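# Take the container's lid off and place it on the mat

## Task

Remove the lid from the container and lower it onto the mat without letting it fall. Keep the container from tilting much, and it must end up standing upright.

## Robot and tools

Robot: two six-joint arms, left_arm and right_arm, each with a parallel two-finger gripper and a wrist camera. The fixed cameras are cam_head_left and cam_head_right, on a bar behind the arms. The wrist cameras are cam_left_wrist and cam_right_wrist. All images are 672x504.

Frame: every printed hand position (metres) and orientation (end_effector_quat_wxyz) is in the scene frame. Its origin sits at table-top height, halfway between the two nominal arm bases. +z points up, +x points out over the table, and left_arm is on the +y side. Arm names do not match image sides. Calibrated bases: left_arm at (+0.036, +0.370, +0.033), right_arm at (-0.021, -0.347, +0.029). Printed hand poses can be off by a few centimetres, more at long reach. The gripper's fingers point along its own +z and close along its y. end_effector_position is the point between the pads, about 1 cm short of the fingertips.

Row layout, used by every moving call: one flat list of 14 numbers that covers both arms, even if only one arm moves. The first 7 are for left_arm and the last 7 for right_arm. Each block is in this order: elbow, wrist roll, waist, shoulder, wrist pitch, wrist yaw, then the gripper opening. The six joint numbers are absolute target angles in radians, the same values that Joint positions prints. They are not offsets. Stated ranges: elbow 0.000 to 3.142, wrist roll -2.094 to 2.094, waist -2.618 to 3.054, shoulder 0.000 to 3.142, wrist pitch -1.571 to 1.571, wrist yaw -1.571 to 1.571. Real ends can differ by up to 0.059 rad. A target more than 0.059 rad beyond a stated end, and farther out than the current angle, gets the call refused. A target past the real end is clipped there, and the result may say "joint sent to its limit". The opening is an absolute command from -1 (closed) to +1 (fully open, pad gap 0.094 m). Between those ends the fingers go to where grip_measured reads that number. A 0 is a real command, so to keep a gripper as it is, repeat its current command.

Tools:
- execute_actions(actions, cameras): actions is a list of actions. Each action is a table of up to 15 rows, and each row is one 1/30 s control step. A shorter table repeats its last row until 15 steps are done. Per step, a joint's target can lead its measured angle by at most 0.339 rad (waist, shoulder, elbow) or 2.2 rad (wrist joints). Targets that would carry the gripper over 200 mm from where it is are scaled back. An empty actions list returns images and the scene number.
- move(target, speed, blend, opening_speed, grip_force, blocking, cameras): drives all joints along joint-space paths, so grippers trace curves. target is one 14-number row or a list of up to 15 rows, all absolute joint angles. speed is in rad/s for the joint with the farthest to go: 0.01 to 12.57, default 0.5, one value or one per target. blend is in rad and rounds corners between listed targets; 0 stops at each target. opening_speed is the rate of change of the opening per second on the -1..1 scale, at least 0.2. Use it for gentle closing. grip_force is in newtons per pad, 10 to 50, one value or one per arm, and it stays set. blocking=false returns after about 0.5 s while the motion continues, and a new move replaces it. Paths do not avoid obstacles or the other arm. The result adds a "move:" line such as done, off_target (at rest but some joint more than 0.035 rad from target), moving, held or fault, and limits=held if steps were withheld.
- wait(seconds 0 to 10, cameras): lets time pass with the last commands held.
- stop(cameras): brakes a running move.
- zoom_image(camera, region [x0,y0,x1,y1] in pixels, at most 504x504): a closer look at the newest image from that camera.
- read_manual(section): licence texts only.
- finished_scene(scene): ends the scene for good. The goal must already hold with the robot let go.

Result lines: Joint positions and Joint velocities give one block per arm in the row order above, plus the pad gap (m). Joint targets shows the angles currently being driven toward. To hold a joint still, resend that value. Tool commands shows the current gripper commands. grip_measured is the finger opening on the command scale. It can read a few mm off and shows no step when the pads touch an object. Joint torques follow the position order without the gripper. They include the arm's own weight and have offsets and noise, and numbers 1, 3 and 4 wrap at ±28 N m. "joint command not followed" means the clearance check altered some steps. MOTOR HOT warns of heating. An OVER-TEMPERATURE FAULT folds that arm away for the rest of the scene.

Gripping: the squeeze rises about 1 N per 0.001 of command below first contact, then jumps to the force limit (roughly 50 to 64 N per pad). Close slowly on fragile items. To release, command well above grip_measured.

Avoid: dropping the lid or releasing it while it moves, and slamming into or pushing hard on the table or fixed things. Do not let anything leave the table. Keep the arms from touching each other or one gripper from closing on the other's fingers. Avoid straining the camera cables. Also avoid holding loads or full stretches for long, which heats the motors, and avoid sudden stops. Fast moves hit harder, and targets set past a contact press harder.

Each tool is called after ">>>" as name(argument=value, ...), one argument or row to a line, values as JSON.

## Session

>>> execute_actions(
  actions=[],
)

Scene clock: 0.00 s.
left_arm: end_effector_position=(+0.5645, +0.1789, +0.2189) grip_measured=+1.000 end_effector_quat_wxyz=(+0.379, -0.224, +0.893, -0.093) | right_arm: end_effector_position=(+0.2888, -0.4291, +0.0722) grip_measured=+1.000 end_effector_quat_wxyz=(+0.553, +0.145, +0.795, -0.205)
Joint names: [elbow, wrist roll, waist, shoulder, wrist pitch, wrist yaw]
Joint positions: left_arm=[1.857 -0.814 -0.422 2.054 -0.627 -0.321 0.094] | right_arm=[0.053 0.014 0.045 1.808 1.394 0.533 0.094]
Joint velocities: within noise
Joint torques (N m): no reading
Heat: left arm: 36 °C; right arm: 42 °C.
Joint targets: left_arm=[1.866 -0.812 -0.422 2.044 -0.632 -0.327] | right_arm=[0.054 0.015 0.045 1.809 1.381 0.538]
Tool commands: left_gripper/opening=+1.0 right_gripper/opening=+1.0

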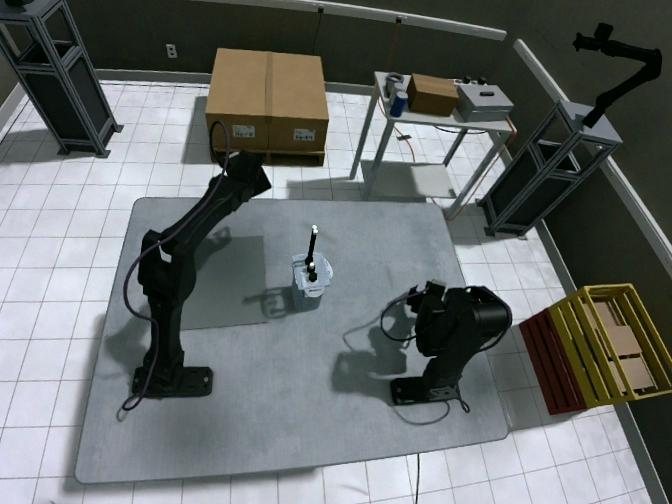

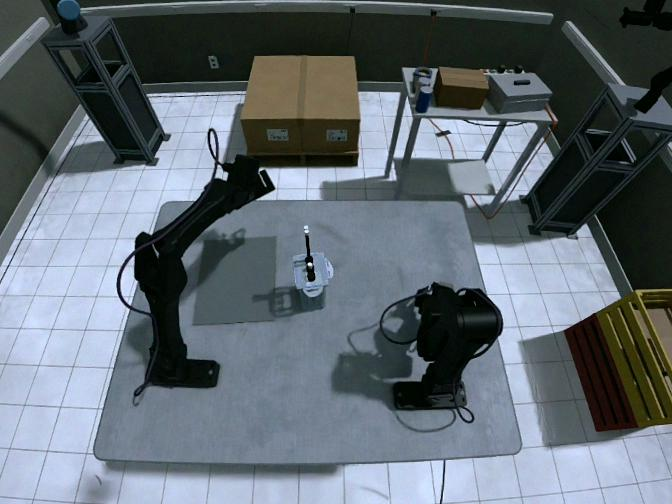

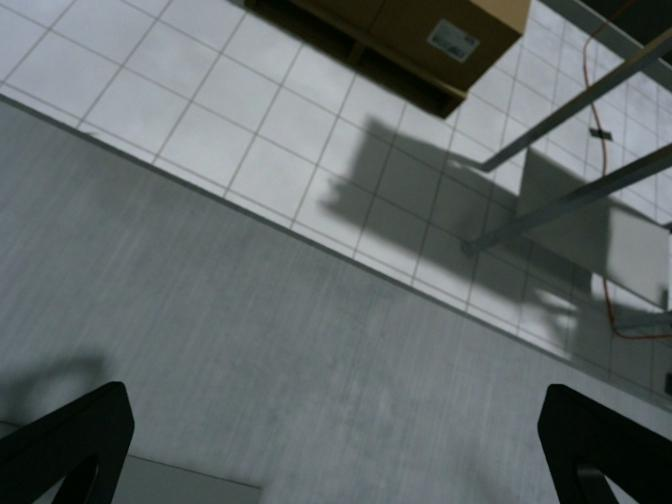

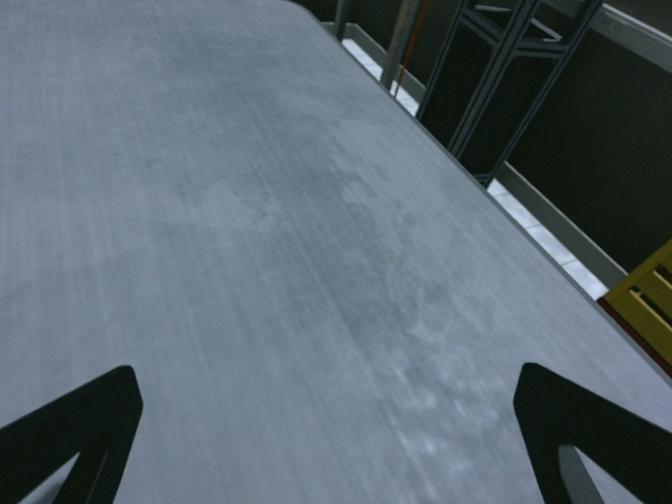

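>>> zoom_image(
  camera="cam_head_left",
  region=[240, 200, 380, 340],
)

>>> zoom_image(
  camera="cam_head_right",
  region=[240, 200, 380, 340],
)

>>> zoom_image(
  camera="cam_head_right",
  region=[275, 220, 345, 315],
)

Scaled by 3.600 from the camera's 672x504 image, which has a finer 960x720 frame.

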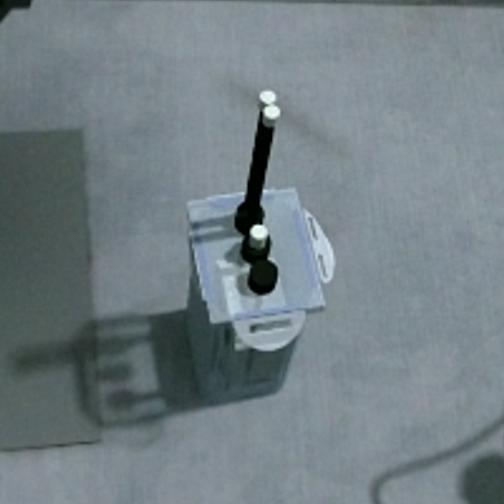

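Scaled by 3.600 from the camera's 672x504 image, which has a finer 960x720 frame.

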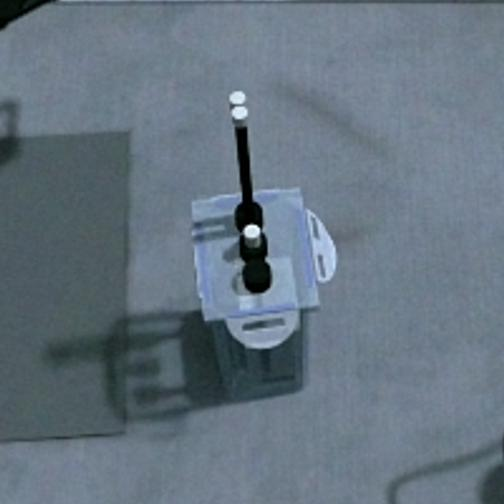

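Scaled by 5.305 from the camera's 672x504 image, which has a finer 960x720 frame.

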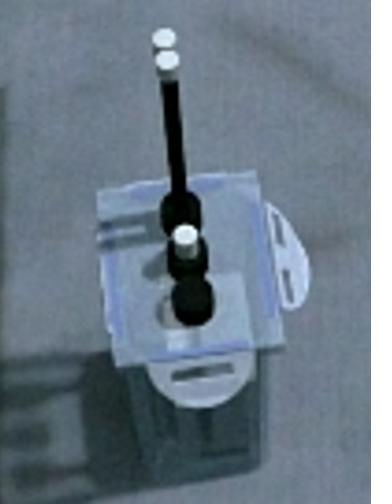

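>>> move(
  target=[1.866, -0.812, -0.422, 2.044, -0.632, -0.327, 1, 1.054, 0, 0.865, 1.013, -0.641, 0, 1],
  speed=0.7,
  cameras=["all"],
)

>>> zoom_image(
  camera="cam_right_wrist",
  region=[100, 0, 600, 500],
)

Scene clock: 5.57 s.
left_arm: end_effector_position=(+0.5645, +0.1789, +0.2189) grip_measured=+1.000 end_effector_quat_wxyz=(+0.379, -0.224, +0.893, -0.093) | right_arm: end_effector_position=(+0.2011, -0.0997, +0.2911) grip_measured=+1.000 end_effector_quat_wxyz=(+0.423, -0.356, +0.812, +0.186)
Joint names: [elbow, wrist roll, waist, shoulder, wrist pitch, wrist yaw]
Joint positions: left_arm=[1.857 -0.814 -0.422 2.054 -0.627 -0.321 0.094] | right_arm=[1.03 0.009 0.86 1.021 -0.618 0.01 0.094]
Joint torques (N m): left_arm=[7.19 0.01 -0.27 -12.44 1.16 -0.21] | right_arm=[9.52 -0.12 0.49 -3.22 1.7 -0.12]
Heat: left arm: 37 °C; right arm: 42 °C.
Joint targets: left_arm=[1.866 -0.812 -0.422 2.044 -0.632 -0.327] | right_arm=[1.054 0.000 0.865 1.013 -0.641 0.000]
move: done
camera_calibration:
cam_right_wrist: T_world_to_cam=[[0.729158, -0.684321, 0.00576985, -0.217573], [-0.594036, -0.637098, -0.491148, 0.234369], [0.339779, 0.354697, -0.871057, 0.310464], [0, 0, 0, 1]] pos_world=[0.192379, -0.109694, 0.386797]

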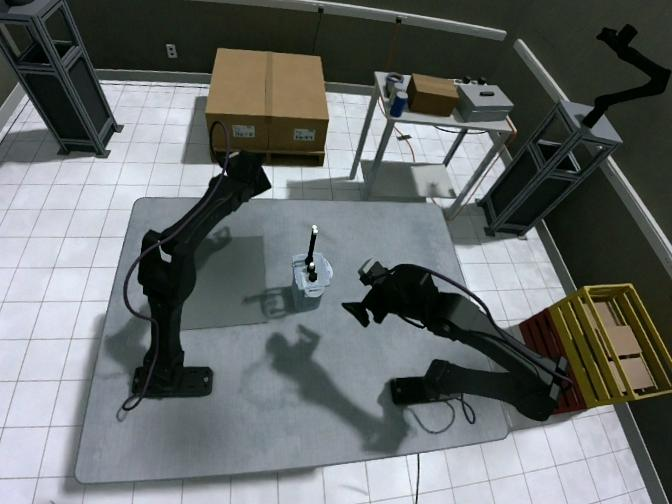

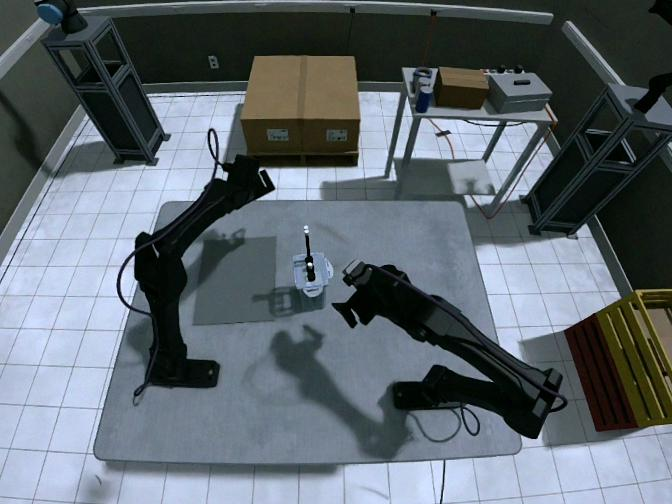

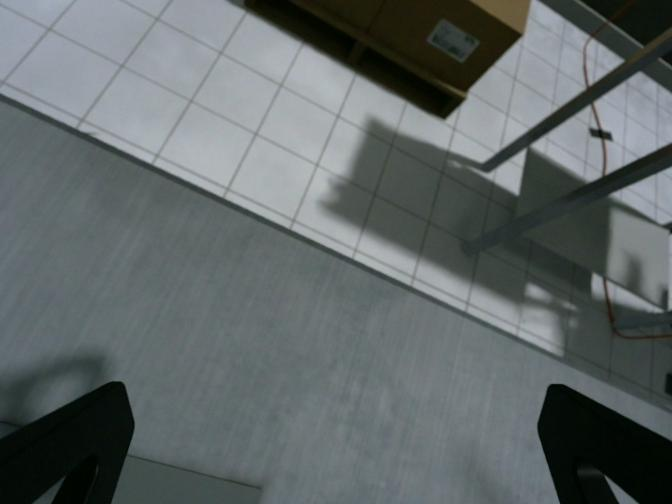

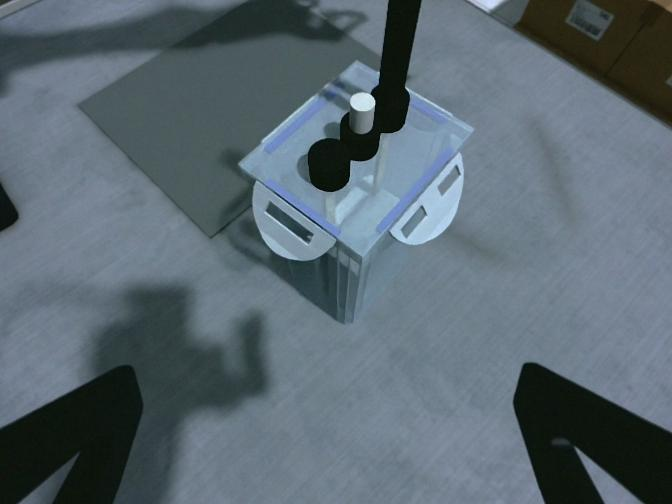

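Scaled by 1.008 from the camera's 672x504 image, which has a finer 960x720 frame.

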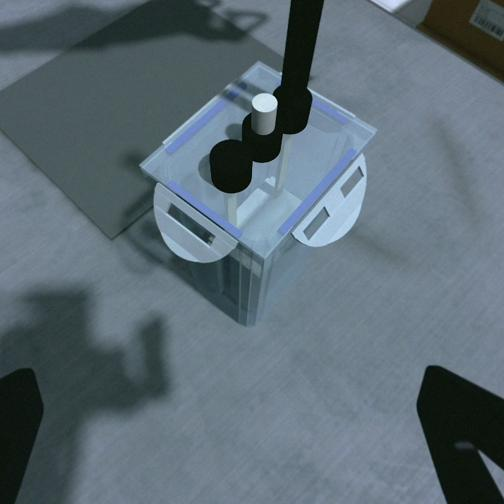

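>>> move(
  target=[
    [1.019, 0, -0.422, 0.972, -0.647, 0, 1, 1.054, 0, 0.3, 1.013, -0.641, 0, 1],
    [1.019, 0, -0.948, 0.972, -0.647, 0, 1, 1.054, 0, 0.3, 1.013, -0.641, 0, 1],
  ],
  speed=0.8,
  blend=0.1,
  cameras=["cam_head_right","cam_left_wrist"],
)

>>> zoom_image(
  camera="cam_left_wrist",
  region=[150, 0, 550, 300],
)

Scene clock: 12.07 s.
left_arm: end_effector_position=(+0.2197, +0.1044, +0.2997) grip_measured=+1.000 end_effector_quat_wxyz=(+0.411, +0.409, +0.785, -0.219) | right_arm: end_effector_position=(+0.2977, -0.2529, +0.2910) grip_measured=+1.000 end_effector_quat_wxyz=(+0.458, -0.122, +0.878, +0.065)
Joint names: [elbow, wrist roll, waist, shoulder, wrist pitch, wrist yaw]
Joint positions: left_arm=[1.029 -0.009 -0.941 0.986 -0.646 0 0.094] | right_arm=[1.03 0.008 0.305 1.021 -0.618 0.006 0.094]
Joint torques (N m): left_arm=[6.04 0.11 -0.75 -2.78 1.4 0.05] | right_arm=[9.51 -0.1 -0.51 -3.22 1.73 -0.07]
Heat: left arm: 38 °C; right arm: 43 °C.
Joint targets: left_arm=[1.019 0.000 -0.948 0.972 -0.647 0.000] | right_arm=[1.054 0.000 0.300 1.013 -0.641 0.000]
move: done
camera_calibration:
cam_left_wrist: T_world_to_cam=[[-0.81454, -0.579835, 0.0177565, 0.23377], [-0.506344, 0.695697, -0.509531, 0.226992], [0.283091, -0.424024, -0.860269, 0.325273], [0, 0, 0, 1]] pos_world=[0.213269, 0.115554, 0.391331]
Images, in order (width x height): cam_head_right 672x504, cam_left_wrist 672x504.

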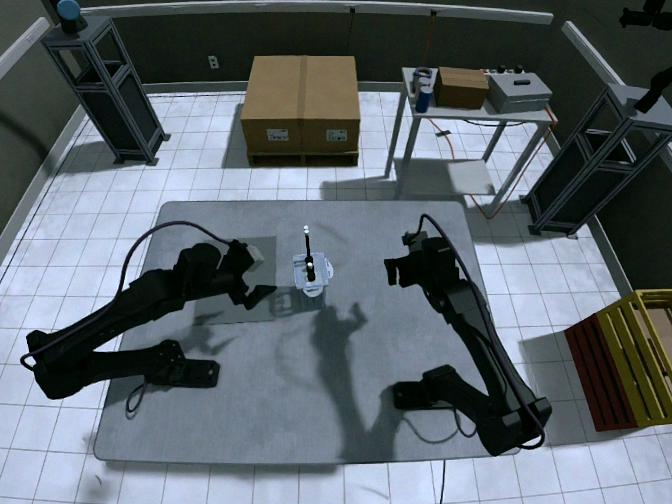

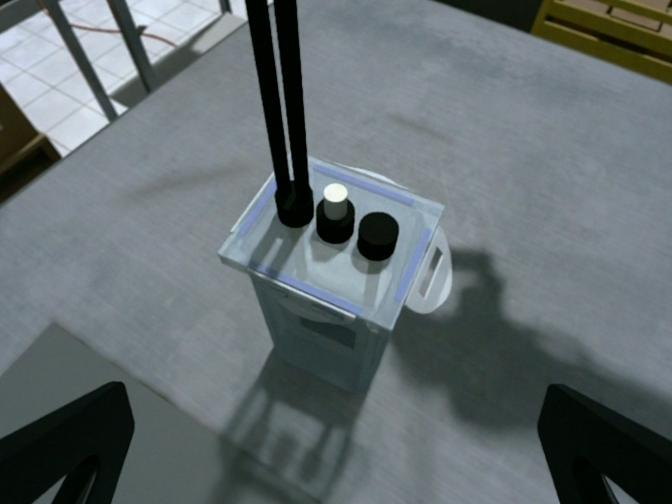

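Scaled by 1.260 from the camera's 672x504 image, which has a finer 960x720 frame.

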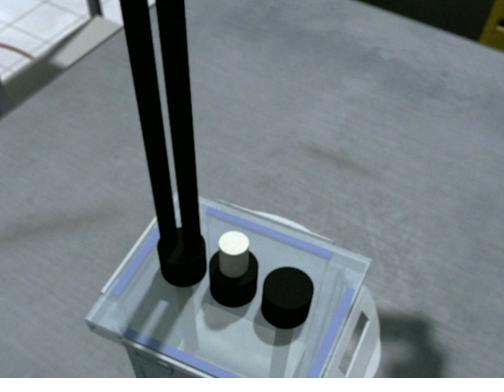

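>>> zoom_image(
  camera="cam_left_wrist",
  region=[210, 140, 470, 400],
)

Scaled by 1.938 from the camera's 672x504 image, which has a finer 960x720 frame.

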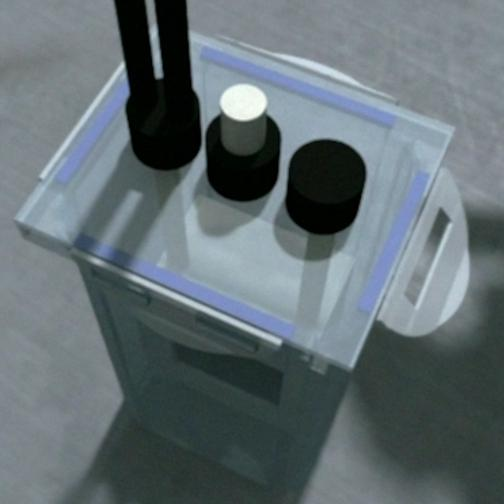

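>>> move(
  target=[
    [1.019, 0, -0.2, 0.972, -0.647, 0, 1, 1.054, 0, 0.3, 1.013, -0.641, 0, 1],
    [0.36, 0, -0.2, 1.838, 1.228, 1.25, 1, 1.054, 0, 0.3, 1.013, -0.641, 0, 1],
  ],
  speed=0.9,
  blend=0.1,
  cameras=["cam_head_right","cam_left_wrist"],
)

>>> zoom_image(
  camera="cam_left_wrist",
  region=[130, 50, 530, 350],
)

Scene clock: 16.50 s.
left_arm: end_effector_position=(+0.2865, +0.1354, +0.1406) grip_measured=+1.000 end_effector_quat_wxyz=(+0.444, +0.430, +0.594, -0.515) | right_arm: end_effector_position=(+0.2977, -0.2529, +0.2910) grip_measured=+1.000 end_effector_quat_wxyz=(+0.458, -0.122, +0.878, +0.065)
Joint names: [elbow, wrist roll, waist, shoulder, wrist pitch, wrist yaw]
Joint positions: left_arm=[0.365 -0.008 -0.207 1.819 1.217 1.241 0.094] | right_arm=[1.03 0.008 0.305 1.021 -0.618 0.006 0.094]
Joint torques (N m): left_arm=[3.12 0.07 0.54 -4.4 1.24 0.17] | right_arm=[9.51 -0.11 -0.54 -3.19 1.73 -0.08]
Heat: left arm: 38 °C; right arm: 43 °C.
Joint targets: left_arm=[0.360 0.000 -0.200 1.838 1.228 1.250] | right_arm=[1.054 0.000 0.300 1.013 -0.641 0.000]
move: done
camera_calibration:
cam_left_wrist: T_world_to_cam=[[-0.963845, -0.105912, 0.244512, 0.255819], [-0.265375, 0.464439, -0.84491, 0.167688], [-0.0240755, -0.879249, -0.475754, 0.27825], [0, 0, 0, 1]] pos_world=[0.297769, 0.193864, 0.211508]
Images, in order (width x height): cam_head_right 672x504, cam_left_wrist 672x504.

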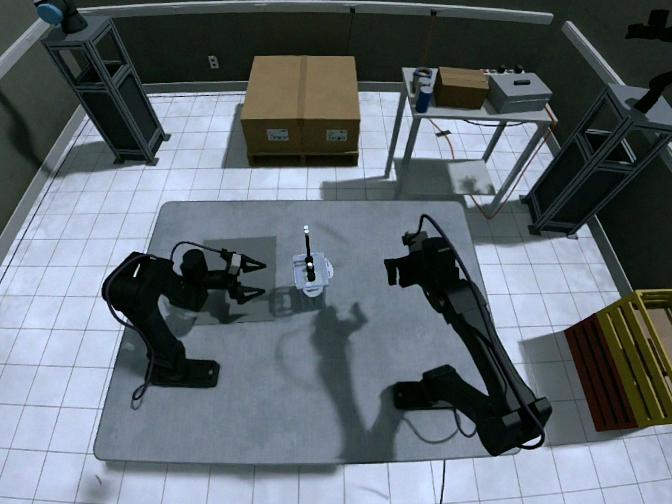

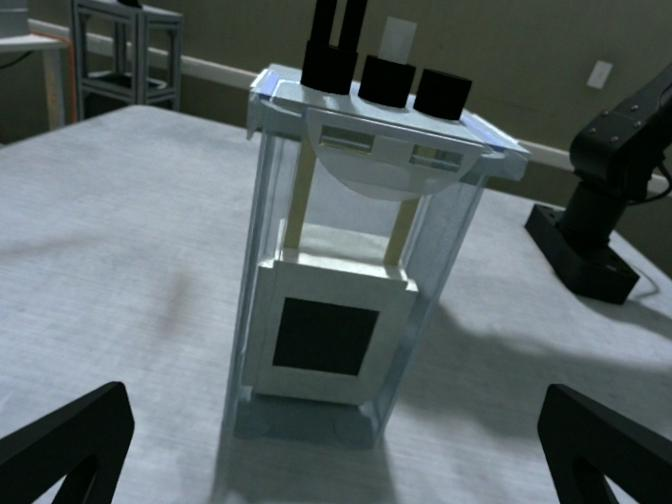

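Scaled by 1.260 from the camera's 672x504 image, which has a finer 960x720 frame.

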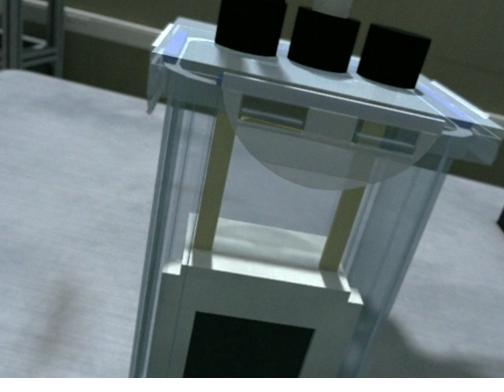

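>>> zoom_image(
  camera="cam_left_wrist",
  region=[220, 50, 560, 250],
)

>>> zoom_image(
  camera="cam_left_wrist",
  region=[220, 230, 440, 450],
)

Scaled by 1.482 from the camera's 672x504 image, which has a finer 960x720 frame.

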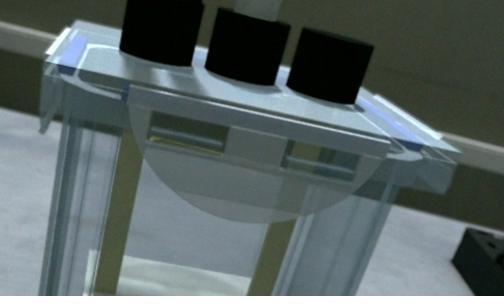

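Scaled by 2.291 from the camera's 672x504 image, which has a finer 960x720 frame.

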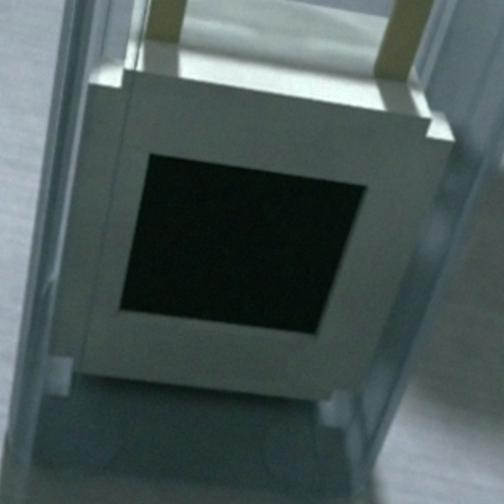

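>>> move(
  target=[
    [1.134, 0, -0.237, 2.070, 0.636, 1.5, 1, 1.054, 0, 0.3, 1.013, -0.641, 0, 1],
  ],
  speed=0.8,
  cameras=["cam_left_wrist"],
)

>>> zoom_image(
  camera="cam_left_wrist",
  region=[330, 50, 670, 400],
)

Scene clock: 18.80 s.
left_arm: end_effector_position=(+0.3940, +0.0915, +0.2059) grip_measured=+1.000 end_effector_quat_wxyz=(+0.370, +0.479, +0.530, -0.593) | right_arm: end_effector_position=(+0.2977, -0.2529, +0.2910) grip_measured=+1.000 end_effector_quat_wxyz=(+0.458, -0.122, +0.878, +0.065)
Joint names: [elbow, wrist roll, waist, shoulder, wrist pitch, wrist yaw]
Joint positions: left_arm=[1.117 -0.008 -0.227 2.036 0.649 1.489 0.094] | right_arm=[1.03 0.008 0.305 1.021 -0.618 0.006 0.094]
Joint torques (N m): left_arm=[6.68 0.12 -1.02 -7.6 0.88 0.24] | right_arm=[9.51 -0.11 -0.51 -3.21 1.72 -0.08]
Heat: left arm: 38 °C; right arm: 43 °C.
Joint targets: left_arm=[1.134 0.000 -0.237 2.070 0.636 1.500] | right_arm=[1.054 0.000 0.300 1.013 -0.641 0.000]
move: done
camera_calibration:
cam_left_wrist: T_world_to_cam=[[-0.944032, 0.158645, 0.289197, 0.297495], [-0.182745, 0.478347, -0.858946, 0.240784], [-0.274604, -0.863722, -0.422583, 0.359617], [0, 0, 0, 1]] pos_world=[0.423599, 0.148235, 0.272754]
Images, in order (width x height): cam_left_wrist 672x504.

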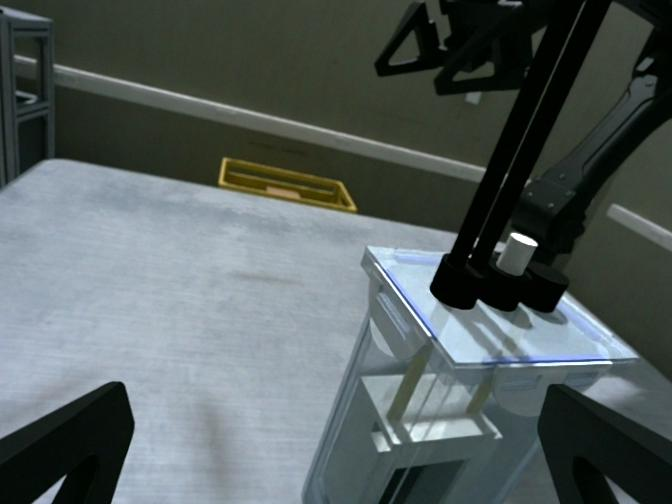

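Scaled by 1.440 from the camera's 672x504 image, which has a finer 960x720 frame.

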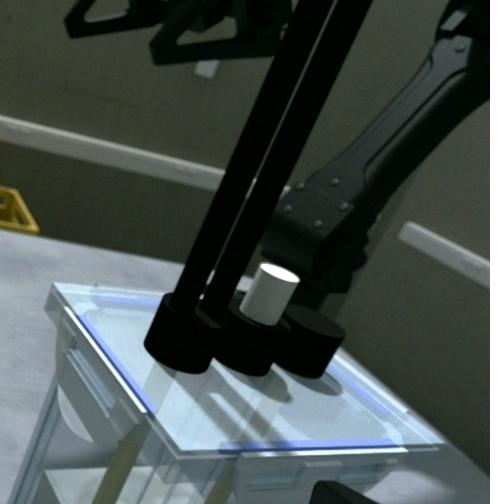

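>>> move(
  target=[
    [1.019, 0, -0.3, 0.972, -0.647, 0, 0, 1.054, 0, 0.3, 1.013, -0.641, 0, 1],
    [1.019, 0, -1.5, 0.972, -0.647, 0, 0, 1.054, 0, 0.3, 1.013, -0.641, 0, 1],
    [0.406, 0, -1.662, 2.017, 1.361, -1.55, 0, 1.054, 0, 0.3, 1.013, -0.641, 0, 1],
  ],
  speed=0.9,
  blend=0.1,
  cameras=["cam_head_right","cam_left_wrist"],
)

>>> zoom_image(
  camera="cam_left_wrist",
  region=[300, 0, 600, 300],
)

Scene clock: 26.00 s.
left_arm: end_effector_position=(+0.1879, +0.0926, +0.1280) grip_measured=+0.002 end_effector_quat_wxyz=(+0.704, +0.133, +0.697, +0.034) | right_arm: end_effector_position=(+0.2977, -0.2529, +0.2910) grip_measured=+1.000 end_effector_quat_wxyz=(+0.458, -0.122, +0.878, +0.065)
Joint names: [elbow, wrist roll, waist, shoulder, wrist pitch, wrist yaw]
Joint positions: left_arm=[0.41 0 -1.652 1.995 1.347 -1.54 0.047] | right_arm=[1.03 0.008 0.305 1.021 -0.618 0.006 0.094]
Joint torques (N m): left_arm=[2.41 0.01 -1.1 -5.12 1.16 -0.24] | right_arm=[9.55 -0.1 -0.53 -3.21 1.72 -0.07]
Heat: left arm: 38 °C; right arm: 44 °C.
Joint targets: left_arm=[0.406 0.000 -1.662 2.017 1.361 -1.550] | right_arm=[1.054 0.000 0.300 1.013 -0.641 0.000]
move: done
camera_calibration:
cam_left_wrist: T_world_to_cam=[[-0.133494, -0.966221, -0.220446, 0.14241], [-0.39437, 0.255857, -0.882615, 0.199169], [0.909204, -0.0308865, -0.415204, -0.0294859], [0, 0, 0, 1]] pos_world=[0.124366, 0.0857302, 0.19494]
Images, in order (width x height): cam_head_right 672x504, cam_left_wrist 672x504.

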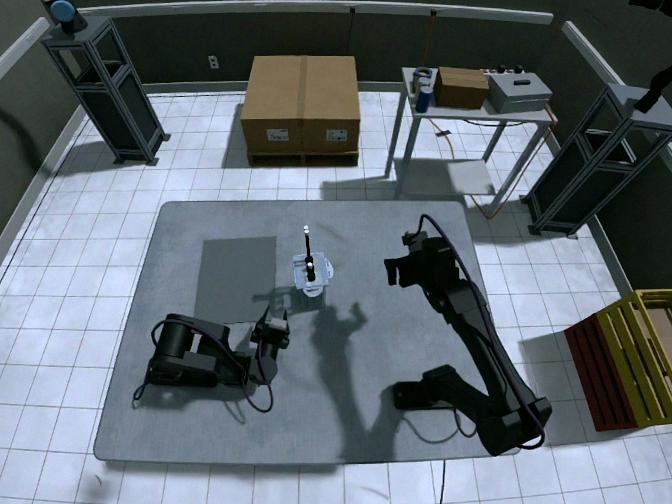

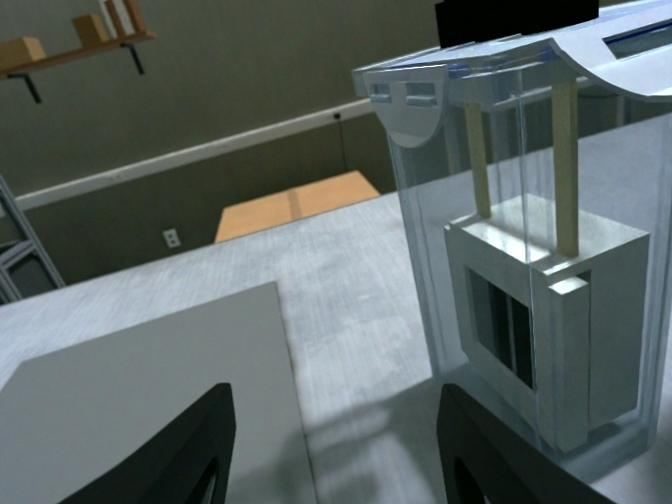

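Scaled by 1.680 from the camera's 672x504 image, which has a finer 960x720 frame.

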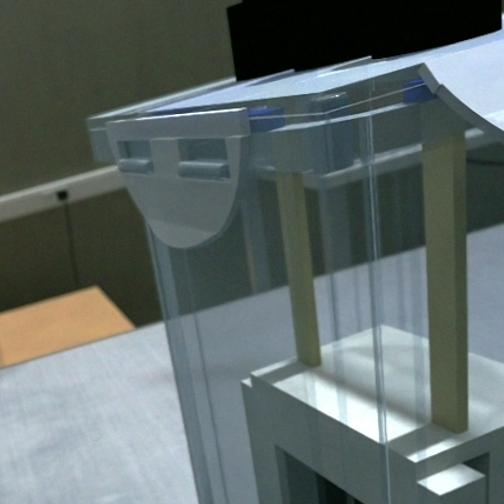

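>>> zoom_image(
  camera="cam_left_wrist",
  region=[345, 40, 495, 190],
)

Scaled by 3.360 from the camera's 672x504 image, which has a finer 960x720 frame.

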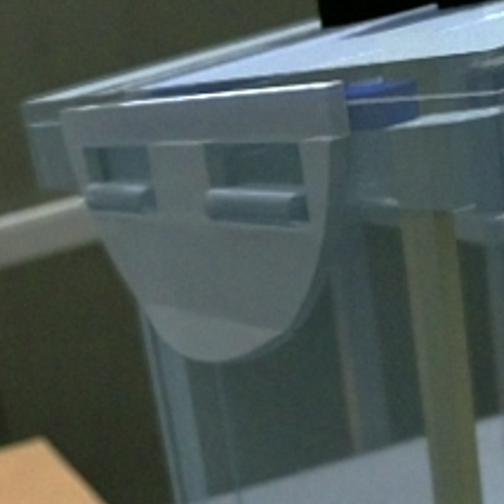

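>>> move(
  target=[
    [0.566, 0, -1.648, 2.221, 1.405, -1.55, 0, 1.054, 0, 0.3, 1.013, -0.641, 0, 1],
  ],
  speed=0.5,
  cameras=["cam_left_wrist"],
)

>>> zoom_image(
  camera="cam_left_wrist",
  region=[290, 0, 490, 200],
)

Scene clock: 31.87 s.
left_arm: end_effector_position=(+0.1846, +0.0617, +0.0982) grip_measured=+0.002 end_effector_quat_wxyz=(+0.704, +0.136, +0.696, +0.040) | right_arm: end_effector_position=(+0.2977, -0.2529, +0.2910) grip_measured=+1.000 end_effector_quat_wxyz=(+0.458, -0.122, +0.878, +0.065)
Joint names: [elbow, wrist roll, waist, shoulder, wrist pitch, wrist yaw]
Joint positions: left_arm=[0.556 0 -1.652 2.196 1.39 -1.545 0.047] | right_arm=[1.03 0.008 0.305 1.021 -0.618 0.006 0.094]
Joint torques (N m): left_arm=[3.23 0.05 0.51 -6.27 1.14 -0.16] | right_arm=[9.51 -0.11 -0.49 -3.22 1.72 -0.08]
Heat: left arm: 37 °C; right arm: 44 °C.
Joint targets: left_arm=[0.566 0.000 -1.648 2.221 1.405 -1.550] | right_arm=[1.054 0.000 0.300 1.013 -0.641 0.000]
move: done
camera_calibration:
cam_left_wrist: T_world_to_cam=[[-0.128321, -0.964293, -0.231673, 0.105553], [-0.393433, 0.263934, -0.880653, 0.178535], [0.910354, -0.0218584, -0.413253, -0.0407387], [0, 0, 0, 1]] pos_world=[0.120873, 0.0537725, 0.164846]
Images, in order (width x height): cam_left_wrist 672x504.

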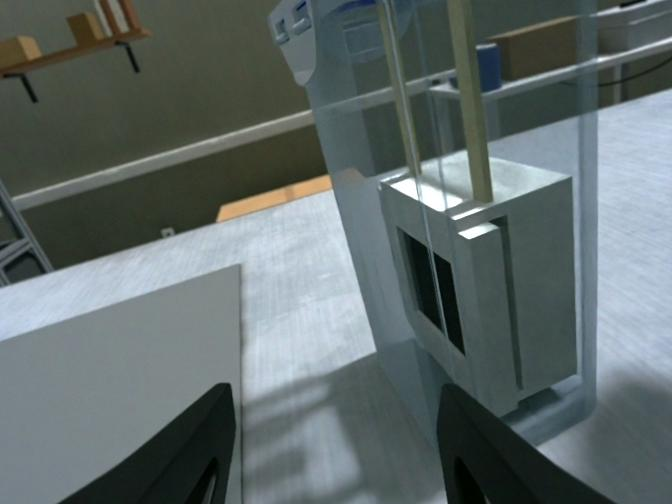

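Scaled by 2.520 from the camera's 672x504 image, which has a finer 960x720 frame.

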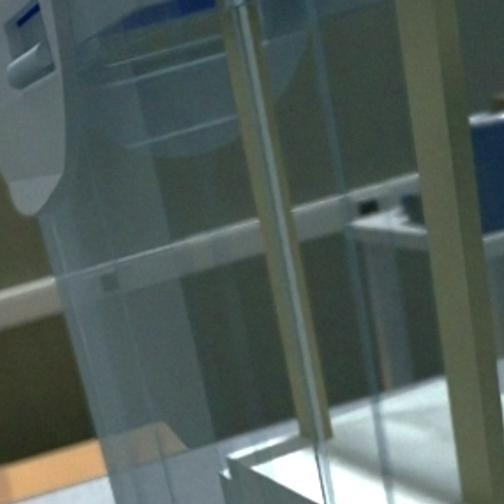

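>>> move(
  target=[
    [0.566, 0, -1.35, 2.221, 1.405, -1.55, -1, 1.054, 0, 0.3, 1.013, -0.641, 0, 1],
    [0.335, 0, -1.188, 1.977, 1.39, -0.866, -1, 1.054, 0, 0.3, 1.013, -0.641, 0, 1],
  ],
  speed=0.5,
  blend=0.1,
  cameras=["cam_left_wrist","cam_head_right"],
)

>>> zoom_image(
  camera="cam_left_wrist",
  region=[420, 0, 670, 250],
)

Scene clock: 35.53 s.
left_arm: end_effector_position=(+0.2850, +0.0901, +0.0906) grip_measured=-0.990 end_effector_quat_wxyz=(+0.642, +0.206, +0.738, -0.039) | right_arm: end_effector_position=(+0.2977, -0.2529, +0.2910) grip_measured=+1.000 end_effector_quat_wxyz=(+0.458, -0.122, +0.878, +0.065)
Joint names: [elbow, wrist roll, waist, shoulder, wrist pitch, wrist yaw]
Joint positions: left_arm=[0.342 0 -1.196 2.007 1.391 -0.873 0] | right_arm=[1.03 0.008 0.305 1.021 -0.618 0.006 0.094]
Joint torques (N m): left_arm=[2.04 -0.06 0.95 -9.24 1.36 -0.03] | right_arm=[9.54 -0.1 -0.5 -3.19 1.72 -0.07]
Heat: left arm: 37 °C; right arm: 44 °C.
Joint targets: left_arm=[0.335 0.000 -1.188 1.977 1.390 -0.866] | right_arm=[1.054 0.000 0.300 1.013 -0.641 0.000]
move: done
camera_calibration:
cam_left_wrist: T_world_to_cam=[[-0.349256, -0.917012, -0.192636, 0.199295], [-0.479306, 0.351486, -0.804191, 0.213482], [0.805162, -0.188537, -0.562288, -0.0761243], [0, 0, 0, 1]] pos_world=[0.233221, 0.0933678, 0.167268]
Images, in order (width x height): cam_head_right 672x504, cam_left_wrist 672x504.

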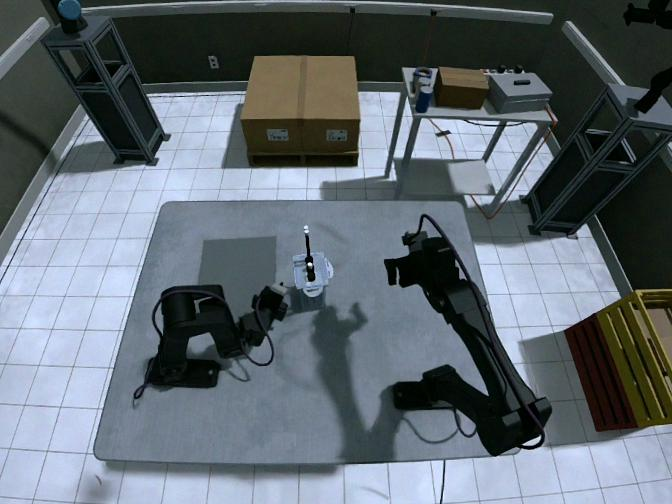

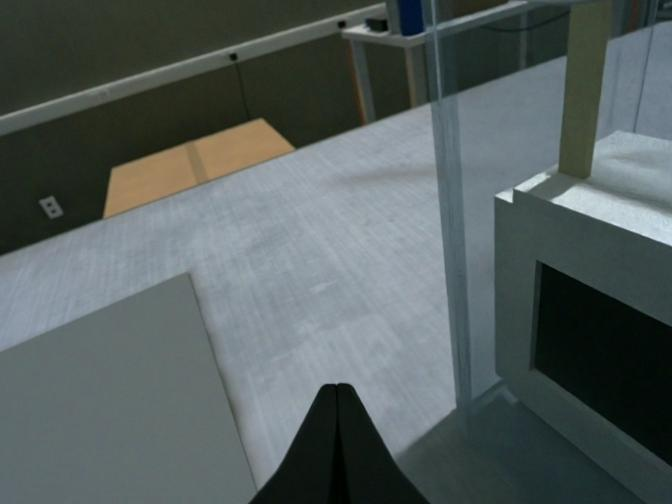

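Scaled by 2.016 from the camera's 672x504 image, which has a finer 960x720 frame.

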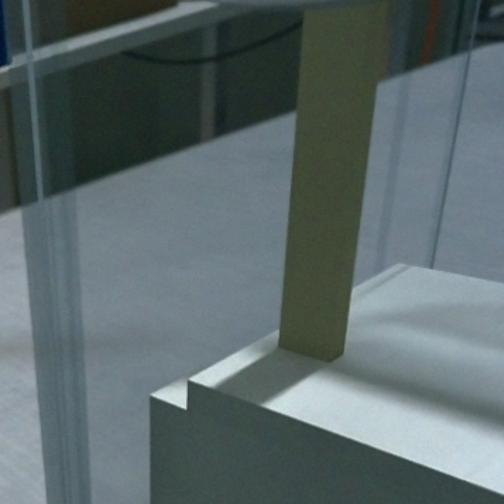

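>>> move(
  target=[
    [0.345, 0, -1.188, 1.765, 1.17, -0.866, -1, 1.054, 0, 0.3, 1.013, -0.641, 0, 1],
  ],
  speed=0.5,
  cameras=["cam_left_wrist"],
)

>>> zoom_image(
  camera="cam_left_wrist",
  region=[422, 0, 672, 250],
)

Scene clock: 36.90 s.
left_arm: end_effector_position=(+0.2846, +0.0908, +0.1237) grip_measured=-0.990 end_effector_quat_wxyz=(+0.643, +0.205, +0.737, -0.041) | right_arm: end_effector_position=(+0.2977, -0.2529, +0.2910) grip_measured=+1.000 end_effector_quat_wxyz=(+0.458, -0.122, +0.878, +0.065)
Joint names: [elbow, wrist roll, waist, shoulder, wrist pitch, wrist yaw]
Joint positions: left_arm=[0.342 0 -1.196 1.79 1.18 -0.871 0] | right_arm=[1.03 0.008 0.305 1.021 -0.618 0.006 0.094]
Joint torques (N m): left_arm=[3.77 -0.02 0.81 -8.05 1.25 -0.04] | right_arm=[9.51 -0.1 -0.53 -3.22 1.72 -0.07]
Heat: left arm: 37 °C; right arm: 44 °C.
Joint targets: left_arm=[0.345 0.000 -1.188 1.765 1.170 -0.866] | right_arm=[1.054 0.000 0.300 1.013 -0.641 0.000]
move: done
camera_calibration:
cam_left_wrist: T_world_to_cam=[[-0.349951, -0.917633, -0.188372, 0.20593], [-0.477705, 0.347788, -0.806748, 0.23986], [0.805812, -0.192336, -0.560066, -0.0571822], [0, 0, 0, 1]] pos_world=[0.232725, 0.0945495, 0.200272]
Images, in order (width x height): cam_left_wrist 672x504.

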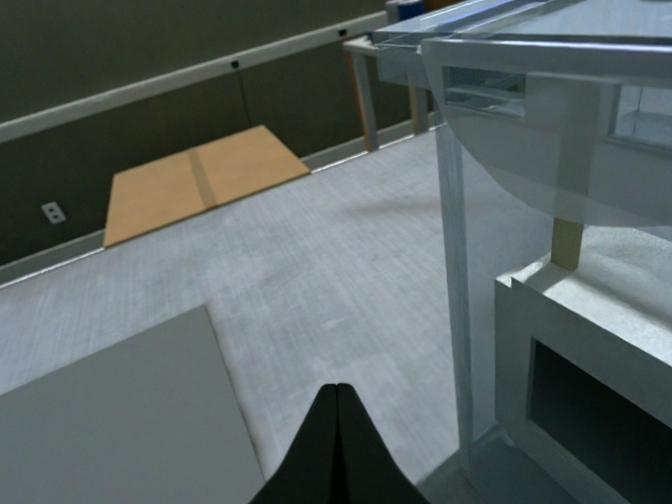

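Scaled by 2.016 from the camera's 672x504 image, which has a finer 960x720 frame.

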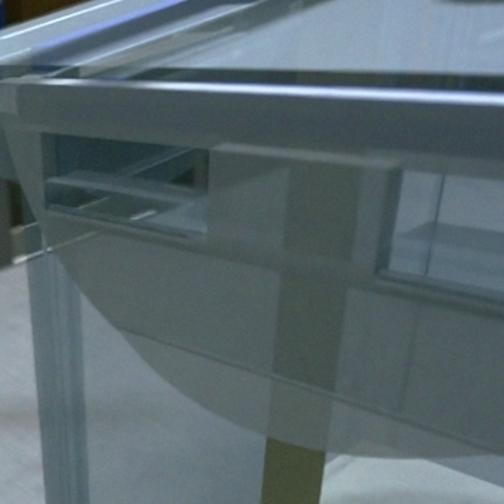

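>>> move(
  target=[
    [0.345, 0, -1.188, 1.765, 1.17, -0.866, -1, 0.709, -0.147, 0.213, 2.408, 1.549, -1.376, 1],
  ],
  speed=0.8,
  cameras=["all"],
)

Scene clock: 42.13 s.
left_arm: end_effector_position=(+0.2846, +0.0909, +0.1236) grip_measured=-0.990 end_effector_quat_wxyz=(+0.643, +0.205, +0.737, -0.041) | right_arm: end_effector_position=(+0.2922, -0.1019, +0.0658) grip_measured=+1.000 end_effector_quat_wxyz=(+0.497, -0.506, +0.507, +0.489)
Joint names: [elbow, wrist roll, waist, shoulder, wrist pitch, wrist yaw]
Joint positions: left_arm=[0.342 0 -1.196 1.79 1.179 -0.871 0] | right_arm=[0.718 -0.134 0.22 2.381 1.534 -1.359 0.094]
Joint torques (N m): left_arm=[3.78 -0.01 0.65 -7.9 1.31 -0.12] | right_arm=[1.78 -0.15 -0.66 -7.1 1.75 -0.27]
Heat: left arm: 37 °C; right arm: 44 °C.
Joint targets: left_arm=[0.345 0.000 -1.188 1.765 1.170 -0.866] | right_arm=[0.709 -0.147 0.213 2.408 1.549 -1.376]
move: done
camera_calibration:
cam_left_wrist: T_world_to_cam=[[-0.349993, -0.917558, -0.188658, 0.205972], [-0.477831, 0.348096, -0.80654, 0.239737], [0.805718, -0.192137, -0.560269, -0.0571941], [0, 0, 0, 1]] pos_world=[0.232725, 0.0945507, 0.200171]
cam_right_wrist: T_world_to_cam=[[0.999747, -0.0212845, 0.00730335, -0.295771], [-0.00324402, -0.457489, -0.889209, 0.0482939], [0.0222676, 0.888961, -0.457442, 0.204105], [0, 0, 0, 1]] pos_world=[0.291308, -0.165643, 0.13847]

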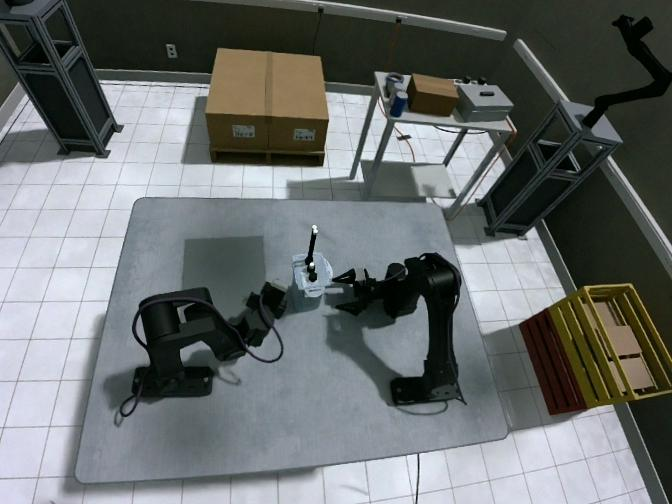

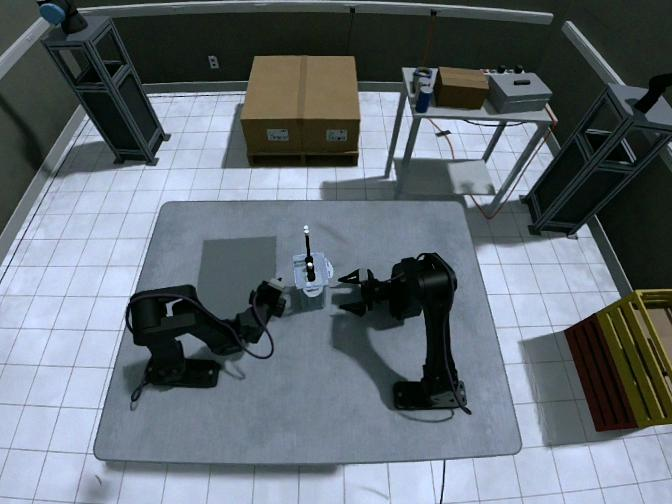

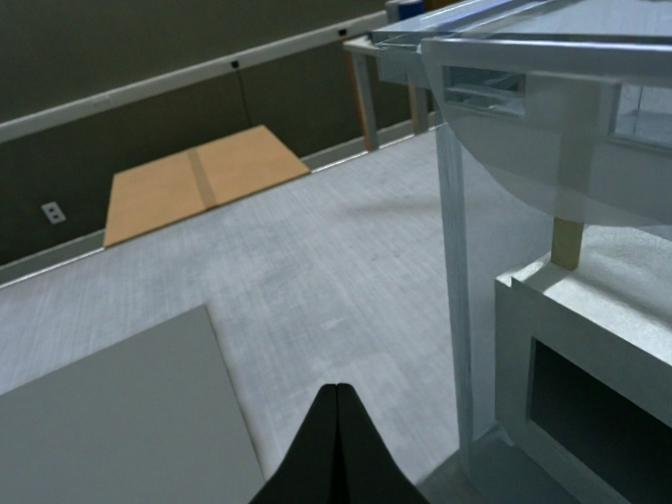

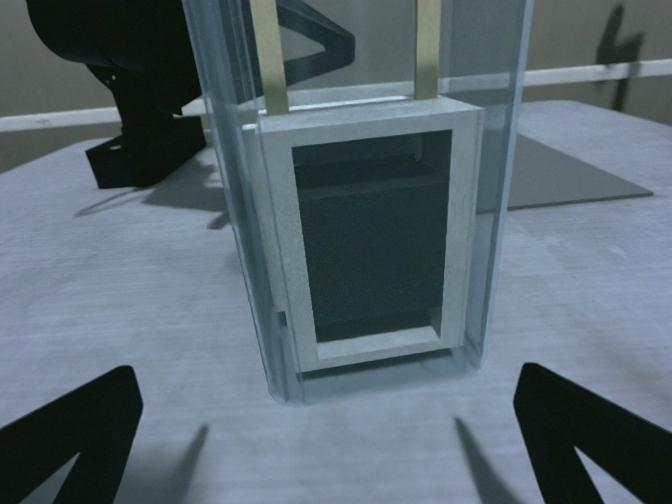

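>>> move(
  target=[
    [0.345, 0, -0.236, 1.765, 1.17, -0.866, -1, 0.709, -0.147, 0.213, 2.408, 1.549, -1.376, 1],
    [0.345, 0, -0.236, 1.784, 1.439, 1.172, 1, 1.054, 0, 0.3, 1.013, -0.641, 0, 1],
    [0.345, 0, -0.236, 1.784, 1.439, 1.172, 1, 1.054, 0, 1.461, 1.013, -0.641, 0, 1],
  ],
  speed=1.0,
  blend=0.1,
  cameras=["all"],
)

Scene clock: 49.87 s.
left_arm: end_effector_position=(+0.2915, +0.1297, +0.1672) grip_measured=+0.998 end_effector_quat_wxyz=(+0.522, +0.456, +0.548, -0.468) | right_arm: end_effector_position=(+0.0220, -0.0180, +0.2922) grip_measured=+1.000 end_effector_quat_wxyz=(+0.350, -0.586, +0.664, +0.304)
Joint names: [elbow, wrist roll, waist, shoulder, wrist pitch, wrist yaw]
Joint positions: left_arm=[0.342 0 -0.239 1.79 1.407 1.157 0.094] | right_arm=[1.03 -0.008 1.457 1.018 -0.618 0 0.094]
Joint torques (N m): left_arm=[3.74 0.02 0.27 -6.35 1.47 0.14] | right_arm=[9.47 0.08 0.43 -2.89 1.72 -0.01]
Heat: left arm: 37 °C; right arm: 44 °C.
Joint targets: left_arm=[0.345 0.000 -0.236 1.784 1.439 1.172] | right_arm=[1.054 0.000 1.461 1.013 -0.641 0.000]
move: done; blend cut to 0 rad at target 2
camera_calibration:
cam_left_wrist: T_world_to_cam=[[-0.987292, -0.149885, 0.0528166, 0.298032], [-0.112289, 0.422768, -0.899254, 0.164022], [0.112456, -0.893757, -0.434226, 0.241117], [0, 0, 0, 1]] pos_world=[0.285548, 0.190827, 0.236456]
cam_right_wrist: T_world_to_cam=[[0.990282, -0.138446, 0.0131871, -0.0291046], [-0.113912, -0.861865, -0.494178, 0.166805], [0.0797823, 0.487874, -0.869261, 0.350967], [0, 0, 0, 1]] pos_world=[0.0198218, -0.0314939, 0.387897]

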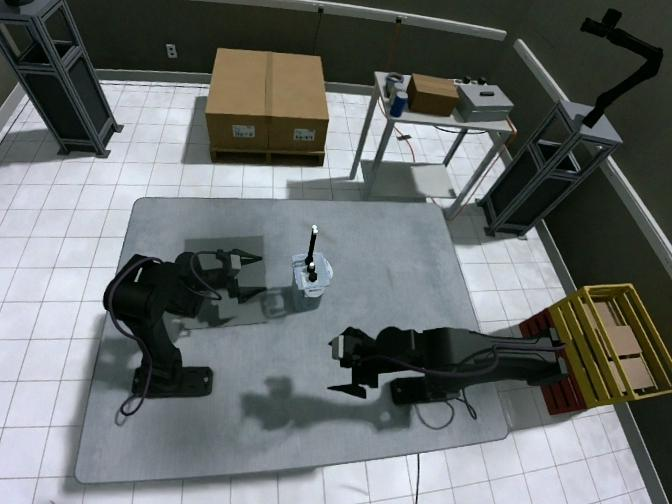

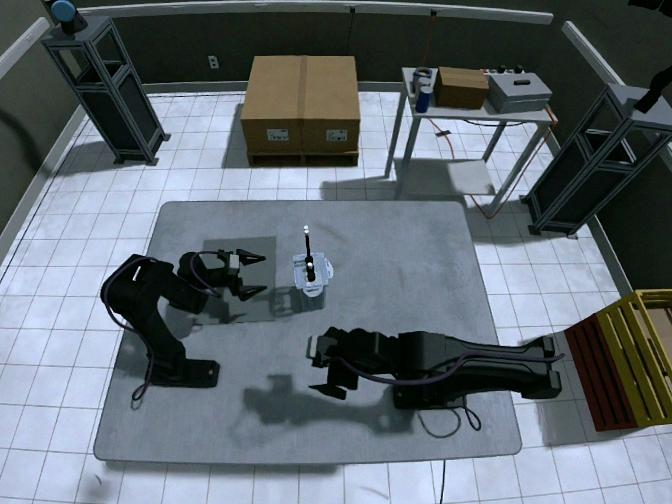

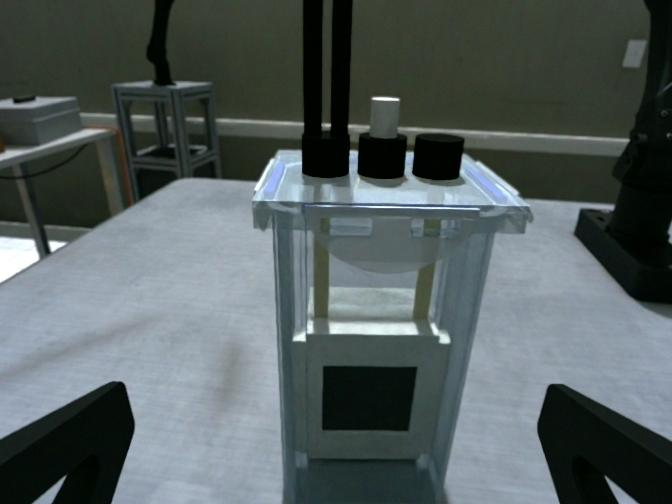

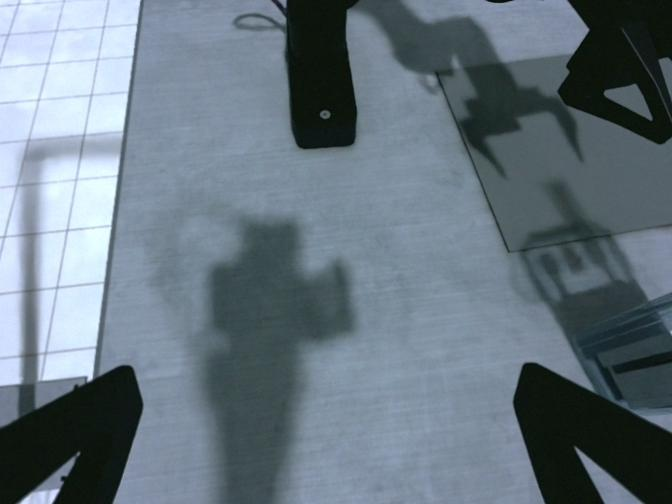

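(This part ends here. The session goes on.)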